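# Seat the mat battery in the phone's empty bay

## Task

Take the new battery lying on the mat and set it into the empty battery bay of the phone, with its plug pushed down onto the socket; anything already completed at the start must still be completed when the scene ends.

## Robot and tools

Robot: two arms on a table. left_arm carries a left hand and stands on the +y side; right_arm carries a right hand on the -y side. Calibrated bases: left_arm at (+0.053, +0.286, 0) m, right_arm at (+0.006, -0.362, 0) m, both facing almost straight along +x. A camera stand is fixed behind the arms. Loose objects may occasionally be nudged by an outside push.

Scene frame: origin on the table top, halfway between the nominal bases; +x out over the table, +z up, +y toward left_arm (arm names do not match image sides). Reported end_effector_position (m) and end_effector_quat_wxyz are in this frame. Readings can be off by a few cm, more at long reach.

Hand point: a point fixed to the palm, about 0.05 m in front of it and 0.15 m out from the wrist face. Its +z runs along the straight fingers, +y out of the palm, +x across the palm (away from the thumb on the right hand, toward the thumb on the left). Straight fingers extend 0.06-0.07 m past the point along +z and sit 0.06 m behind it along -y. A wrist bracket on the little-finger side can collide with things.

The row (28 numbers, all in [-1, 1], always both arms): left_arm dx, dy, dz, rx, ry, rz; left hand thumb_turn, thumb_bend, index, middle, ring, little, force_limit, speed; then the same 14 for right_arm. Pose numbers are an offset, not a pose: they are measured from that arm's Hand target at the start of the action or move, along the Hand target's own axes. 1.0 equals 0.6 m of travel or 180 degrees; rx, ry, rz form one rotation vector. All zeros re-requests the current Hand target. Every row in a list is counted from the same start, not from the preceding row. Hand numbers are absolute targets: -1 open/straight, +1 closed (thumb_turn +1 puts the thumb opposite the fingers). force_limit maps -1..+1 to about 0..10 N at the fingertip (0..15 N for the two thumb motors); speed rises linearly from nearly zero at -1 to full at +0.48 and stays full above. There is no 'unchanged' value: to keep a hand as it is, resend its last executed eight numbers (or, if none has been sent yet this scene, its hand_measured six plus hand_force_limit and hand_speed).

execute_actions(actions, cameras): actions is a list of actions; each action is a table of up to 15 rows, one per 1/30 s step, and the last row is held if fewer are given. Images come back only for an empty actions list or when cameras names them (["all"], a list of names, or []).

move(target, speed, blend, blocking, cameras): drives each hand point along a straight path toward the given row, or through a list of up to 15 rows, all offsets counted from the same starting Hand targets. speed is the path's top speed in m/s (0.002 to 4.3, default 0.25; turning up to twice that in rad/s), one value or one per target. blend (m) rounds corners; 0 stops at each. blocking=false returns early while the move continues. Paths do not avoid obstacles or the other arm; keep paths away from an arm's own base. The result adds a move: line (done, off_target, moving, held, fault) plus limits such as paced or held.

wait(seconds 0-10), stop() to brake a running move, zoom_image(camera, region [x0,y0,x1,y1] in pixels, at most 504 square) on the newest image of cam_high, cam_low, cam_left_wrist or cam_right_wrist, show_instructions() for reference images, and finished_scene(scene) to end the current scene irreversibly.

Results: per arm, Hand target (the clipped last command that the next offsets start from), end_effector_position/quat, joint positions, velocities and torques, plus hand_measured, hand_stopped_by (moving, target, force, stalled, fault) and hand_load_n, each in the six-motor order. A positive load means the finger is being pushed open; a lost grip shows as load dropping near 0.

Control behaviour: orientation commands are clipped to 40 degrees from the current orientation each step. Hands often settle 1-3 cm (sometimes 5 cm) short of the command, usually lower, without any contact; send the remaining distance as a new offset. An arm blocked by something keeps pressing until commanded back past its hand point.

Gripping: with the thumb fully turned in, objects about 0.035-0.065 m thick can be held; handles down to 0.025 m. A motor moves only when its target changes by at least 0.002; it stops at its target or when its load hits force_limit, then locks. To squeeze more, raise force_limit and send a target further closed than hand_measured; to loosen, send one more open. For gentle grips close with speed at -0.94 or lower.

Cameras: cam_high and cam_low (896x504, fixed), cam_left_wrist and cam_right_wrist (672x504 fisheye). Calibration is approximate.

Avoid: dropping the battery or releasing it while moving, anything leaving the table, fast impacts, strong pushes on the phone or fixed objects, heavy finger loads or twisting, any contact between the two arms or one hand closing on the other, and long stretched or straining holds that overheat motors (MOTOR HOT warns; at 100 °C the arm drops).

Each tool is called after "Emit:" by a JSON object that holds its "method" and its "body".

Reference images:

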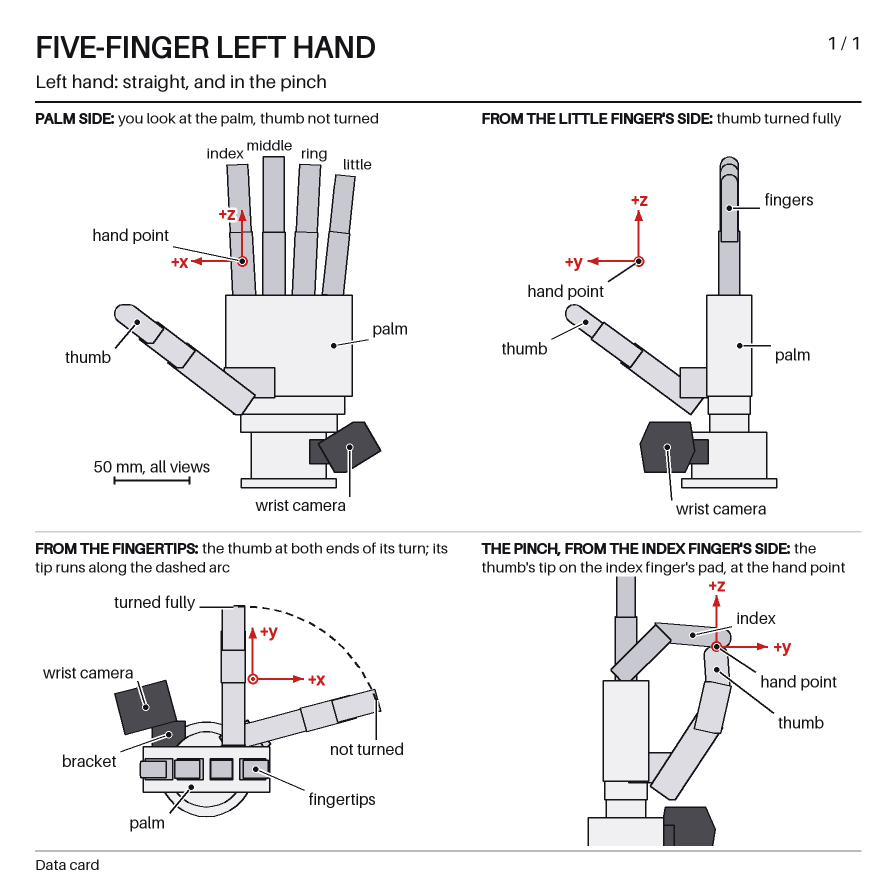

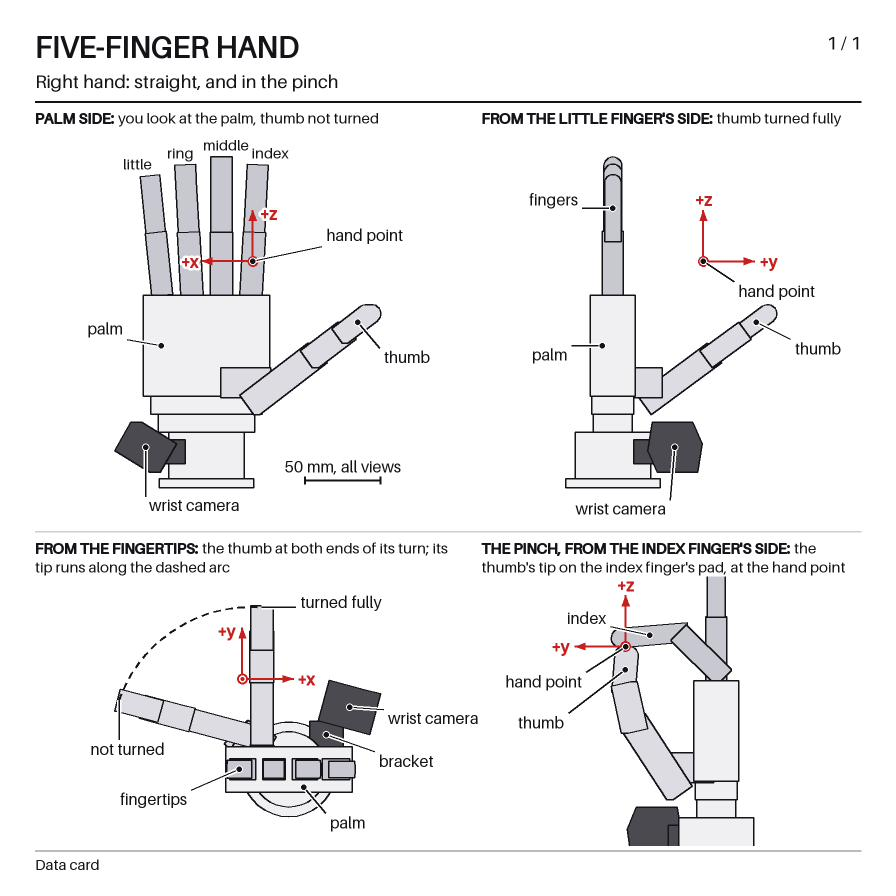

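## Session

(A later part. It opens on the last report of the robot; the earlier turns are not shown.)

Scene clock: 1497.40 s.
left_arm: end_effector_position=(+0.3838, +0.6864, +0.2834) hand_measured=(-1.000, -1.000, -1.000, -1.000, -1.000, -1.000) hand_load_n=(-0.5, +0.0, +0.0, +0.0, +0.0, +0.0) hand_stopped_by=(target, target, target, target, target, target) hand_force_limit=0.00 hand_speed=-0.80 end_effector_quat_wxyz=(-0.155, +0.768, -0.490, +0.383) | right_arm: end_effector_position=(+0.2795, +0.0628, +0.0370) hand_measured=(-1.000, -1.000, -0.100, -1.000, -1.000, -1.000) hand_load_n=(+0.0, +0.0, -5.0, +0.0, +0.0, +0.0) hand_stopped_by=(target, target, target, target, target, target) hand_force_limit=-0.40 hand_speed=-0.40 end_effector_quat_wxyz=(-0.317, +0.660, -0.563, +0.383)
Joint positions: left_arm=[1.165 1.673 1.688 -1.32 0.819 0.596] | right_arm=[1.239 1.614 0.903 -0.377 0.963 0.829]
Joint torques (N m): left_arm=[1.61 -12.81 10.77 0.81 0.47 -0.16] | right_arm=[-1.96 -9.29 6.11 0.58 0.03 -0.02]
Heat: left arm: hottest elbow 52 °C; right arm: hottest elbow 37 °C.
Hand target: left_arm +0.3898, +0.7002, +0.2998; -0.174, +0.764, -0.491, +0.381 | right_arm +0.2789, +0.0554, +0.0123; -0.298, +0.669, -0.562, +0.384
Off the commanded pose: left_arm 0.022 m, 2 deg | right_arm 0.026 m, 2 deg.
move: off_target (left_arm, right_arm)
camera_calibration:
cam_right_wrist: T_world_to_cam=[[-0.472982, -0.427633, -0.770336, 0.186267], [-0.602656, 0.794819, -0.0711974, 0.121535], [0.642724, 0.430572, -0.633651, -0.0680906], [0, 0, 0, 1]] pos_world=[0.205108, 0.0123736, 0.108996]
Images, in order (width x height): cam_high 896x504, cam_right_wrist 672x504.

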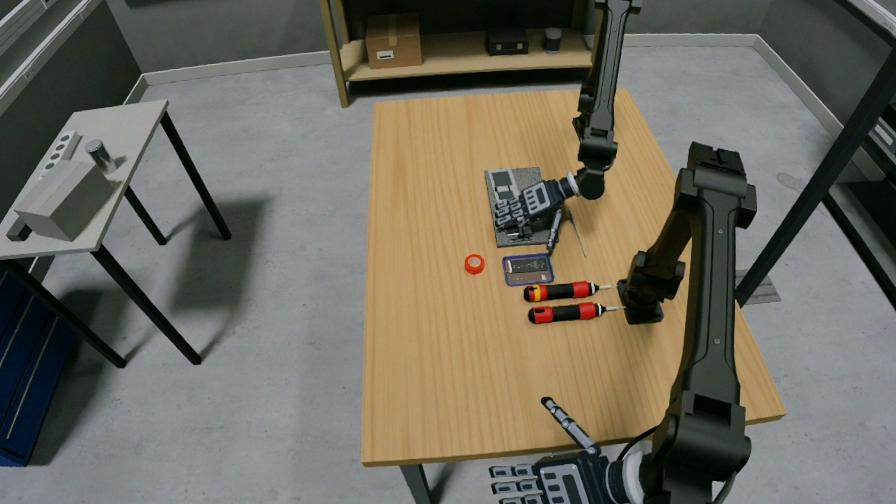

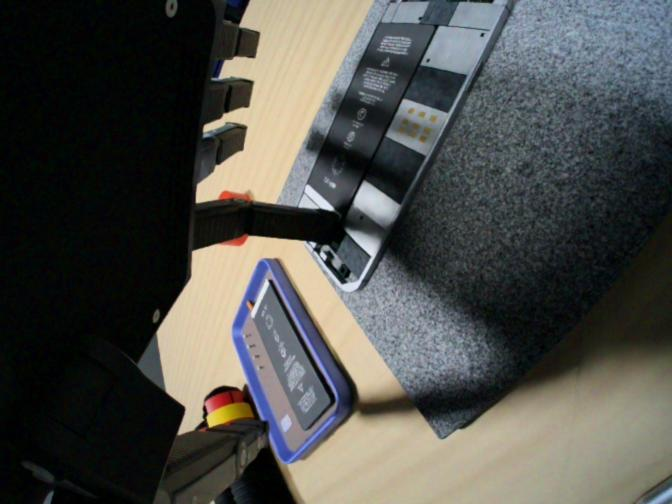

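Emit:
{"method": "move", "body": {"target": [[0,0,0,0,0,0,-1,-1,-1,-1,-1,-1,0,-0.8,-0.0055,-0.0930,-0.0610,0,0,0,-1,-1,-0.1,-1,-1,-1,-0.4,-0.4],[0,0,0,0,0,0,-1,-1,-1,-1,-1,-1,0,-0.8,-0.0142,-0.1632,-0.1585,0,0,0,-1,-1,-0.1,-1,-1,-1,-0.4,-0.4]], "speed": 0.12, "cameras": ["cam_high","cam_right_wrist"]}}

Emit:
{"method": "zoom_image", "body": {"camera": "cam_right_wrist", "region": [300, 60, 500, 260]}}

Emit:
{"method": "zoom_image", "body": {"camera": "cam_high", "region": [500, 215, 535, 250]}}

Scene clock: 1520.83 s.
left_arm: end_effector_position=(+0.3838, +0.6864, +0.2834) hand_measured=(-1.000, -1.000, -1.000, -1.000, -1.000, -1.000) hand_load_n=(+0.0, -0.5, +0.0, +0.0, +0.0, +0.0) hand_stopped_by=(target, target, target, target, target, target) hand_force_limit=0.00 hand_speed=-0.80 end_effector_quat_wxyz=(-0.155, +0.768, -0.490, +0.383) | right_arm: end_effector_position=(+0.2489, +0.0699, +0.1265) hand_measured=(-1.000, -1.000, -0.100, -1.000, -1.000, -1.000) hand_load_n=(+0.0, -0.5, +0.0, +0.0, +0.0, +0.0) hand_stopped_by=(target, target, target, target, target, target) hand_force_limit=-0.40 hand_speed=-0.40 end_effector_quat_wxyz=(-0.282, +0.676, -0.557, +0.391)
Joint positions: left_arm=[1.165 1.673 1.688 -1.32 0.819 0.596] | right_arm=[1.306 1.518 1.099 -0.852 0.976 0.958]
Joint torques (N m): left_arm=[1.55 -12.86 10.78 0.79 0.48 -0.17] | right_arm=[-0.56 -12.34 11.93 -0.34 0.83 0.04]
Heat: left arm: hottest elbow 52 °C; right arm: hottest elbow 36 °C.
Hand target: left_arm +0.3898, +0.7002, +0.2998; -0.174, +0.764, -0.491, +0.381 | right_arm +0.2489, +0.0855, +0.1424; -0.299, +0.669, -0.562, +0.384
Off the commanded pose: left_arm 0.022 m, 2 deg | right_arm 0.022 m, 2 deg.
move: off_target (left_arm, right_arm)
camera_calibration:
cam_right_wrist: T_world_to_cam=[[-0.502949, -0.476839, -0.720879, 0.248403], [-0.601848, 0.791828, -0.103867, 0.108005], [0.62034, 0.38162, -0.685234, 0.0208546], [0, 0, 0, 1]] pos_world=[0.177, 0.0249683, 0.204577]
Images, in order (width x height): cam_high 896x504, cam_right_wrist 672x504.

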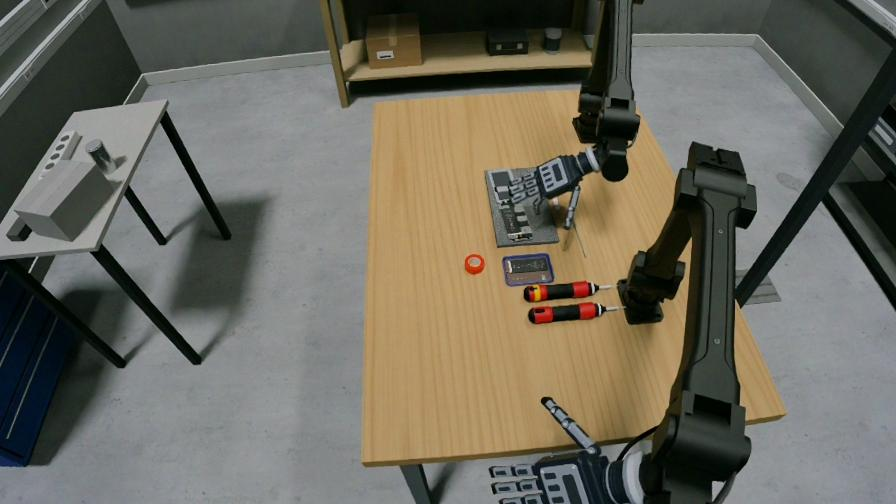

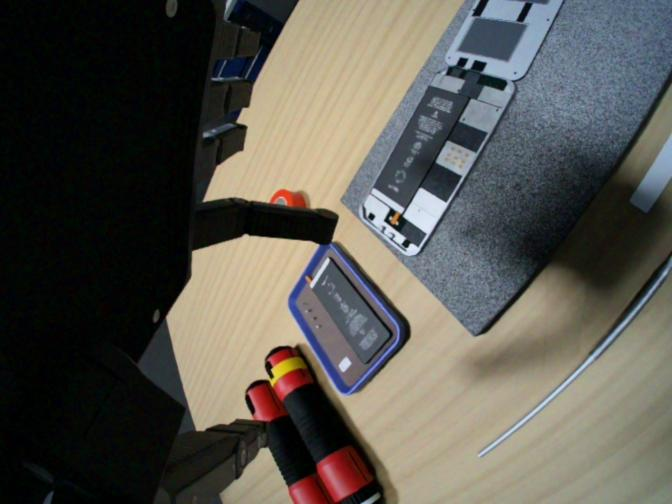

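Scaled by 2.520 from the camera's 672x504 image, which has a finer 960x720 frame.

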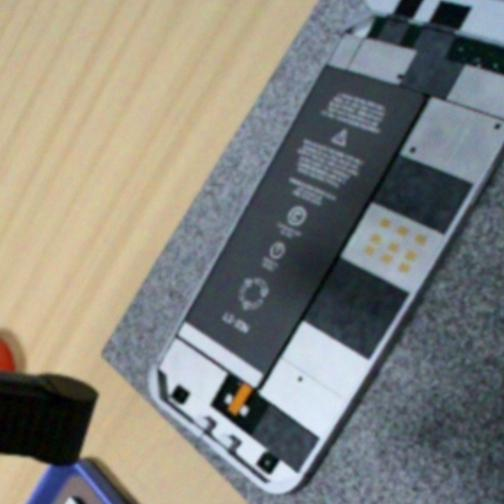

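Scaled by 14.400 from the camera's 896x504 image, which has a finer 1280x720 frame.

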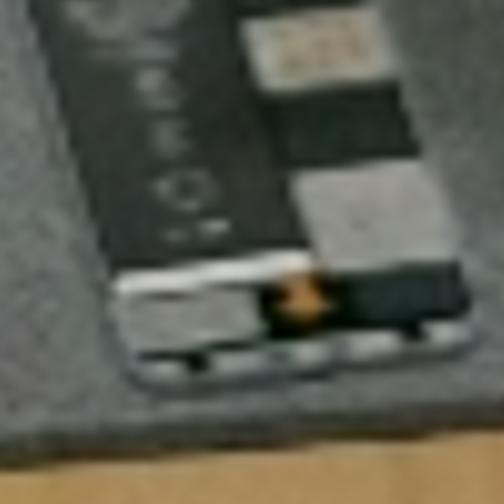

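Emit:
{"method": "zoom_image", "body": {"camera": "cam_right_wrist", "region": [370, 190, 420, 240]}}

Emit:
{"method": "zoom_image", "body": {"camera": "cam_right_wrist", "region": [410, 60, 490, 140]}}

Scaled by 10.080 from the camera's 672x504 image, which has a finer 960x720 frame.

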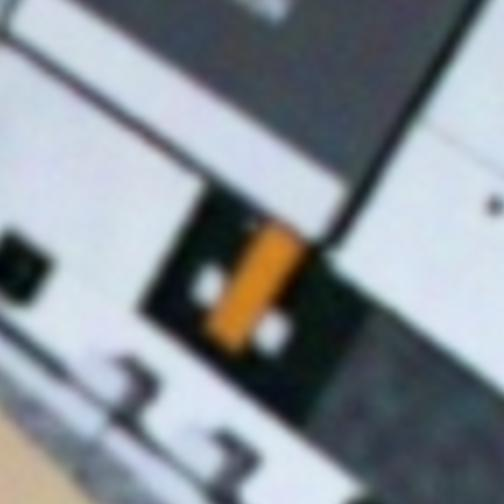

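Scaled by 6.300 from the camera's 672x504 image, which has a finer 960x720 frame.

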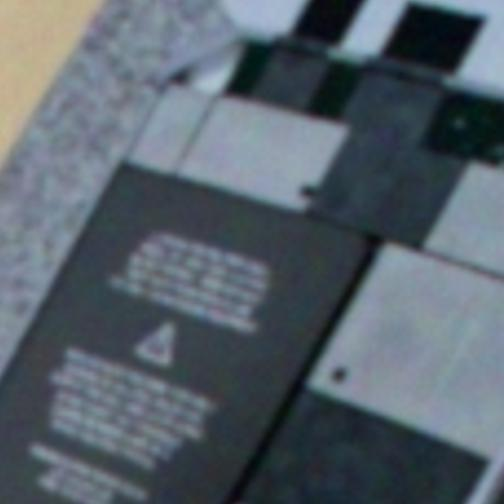

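Emit:
{"method": "zoom_image", "body": {"camera": "cam_right_wrist", "region": [355, 130, 435, 210]}}

Emit:
{"method": "zoom_image", "body": {"camera": "cam_high", "region": [490, 185, 540, 235]}}

Scaled by 6.300 from the camera's 672x504 image, which has a finer 960x720 frame.

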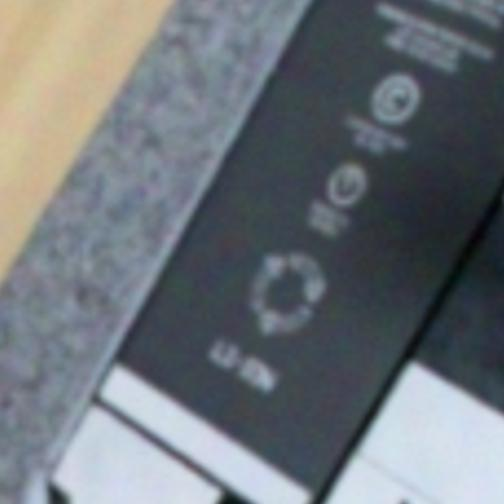

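Scaled by 10.080 from the camera's 896x504 image, which has a finer 1280x720 frame.

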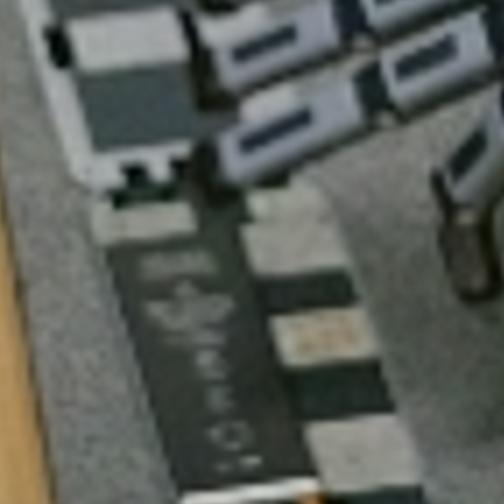

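Emit:
{"method": "finished_scene", "body": {"scene": 2}}

The scene is finished: the task was done.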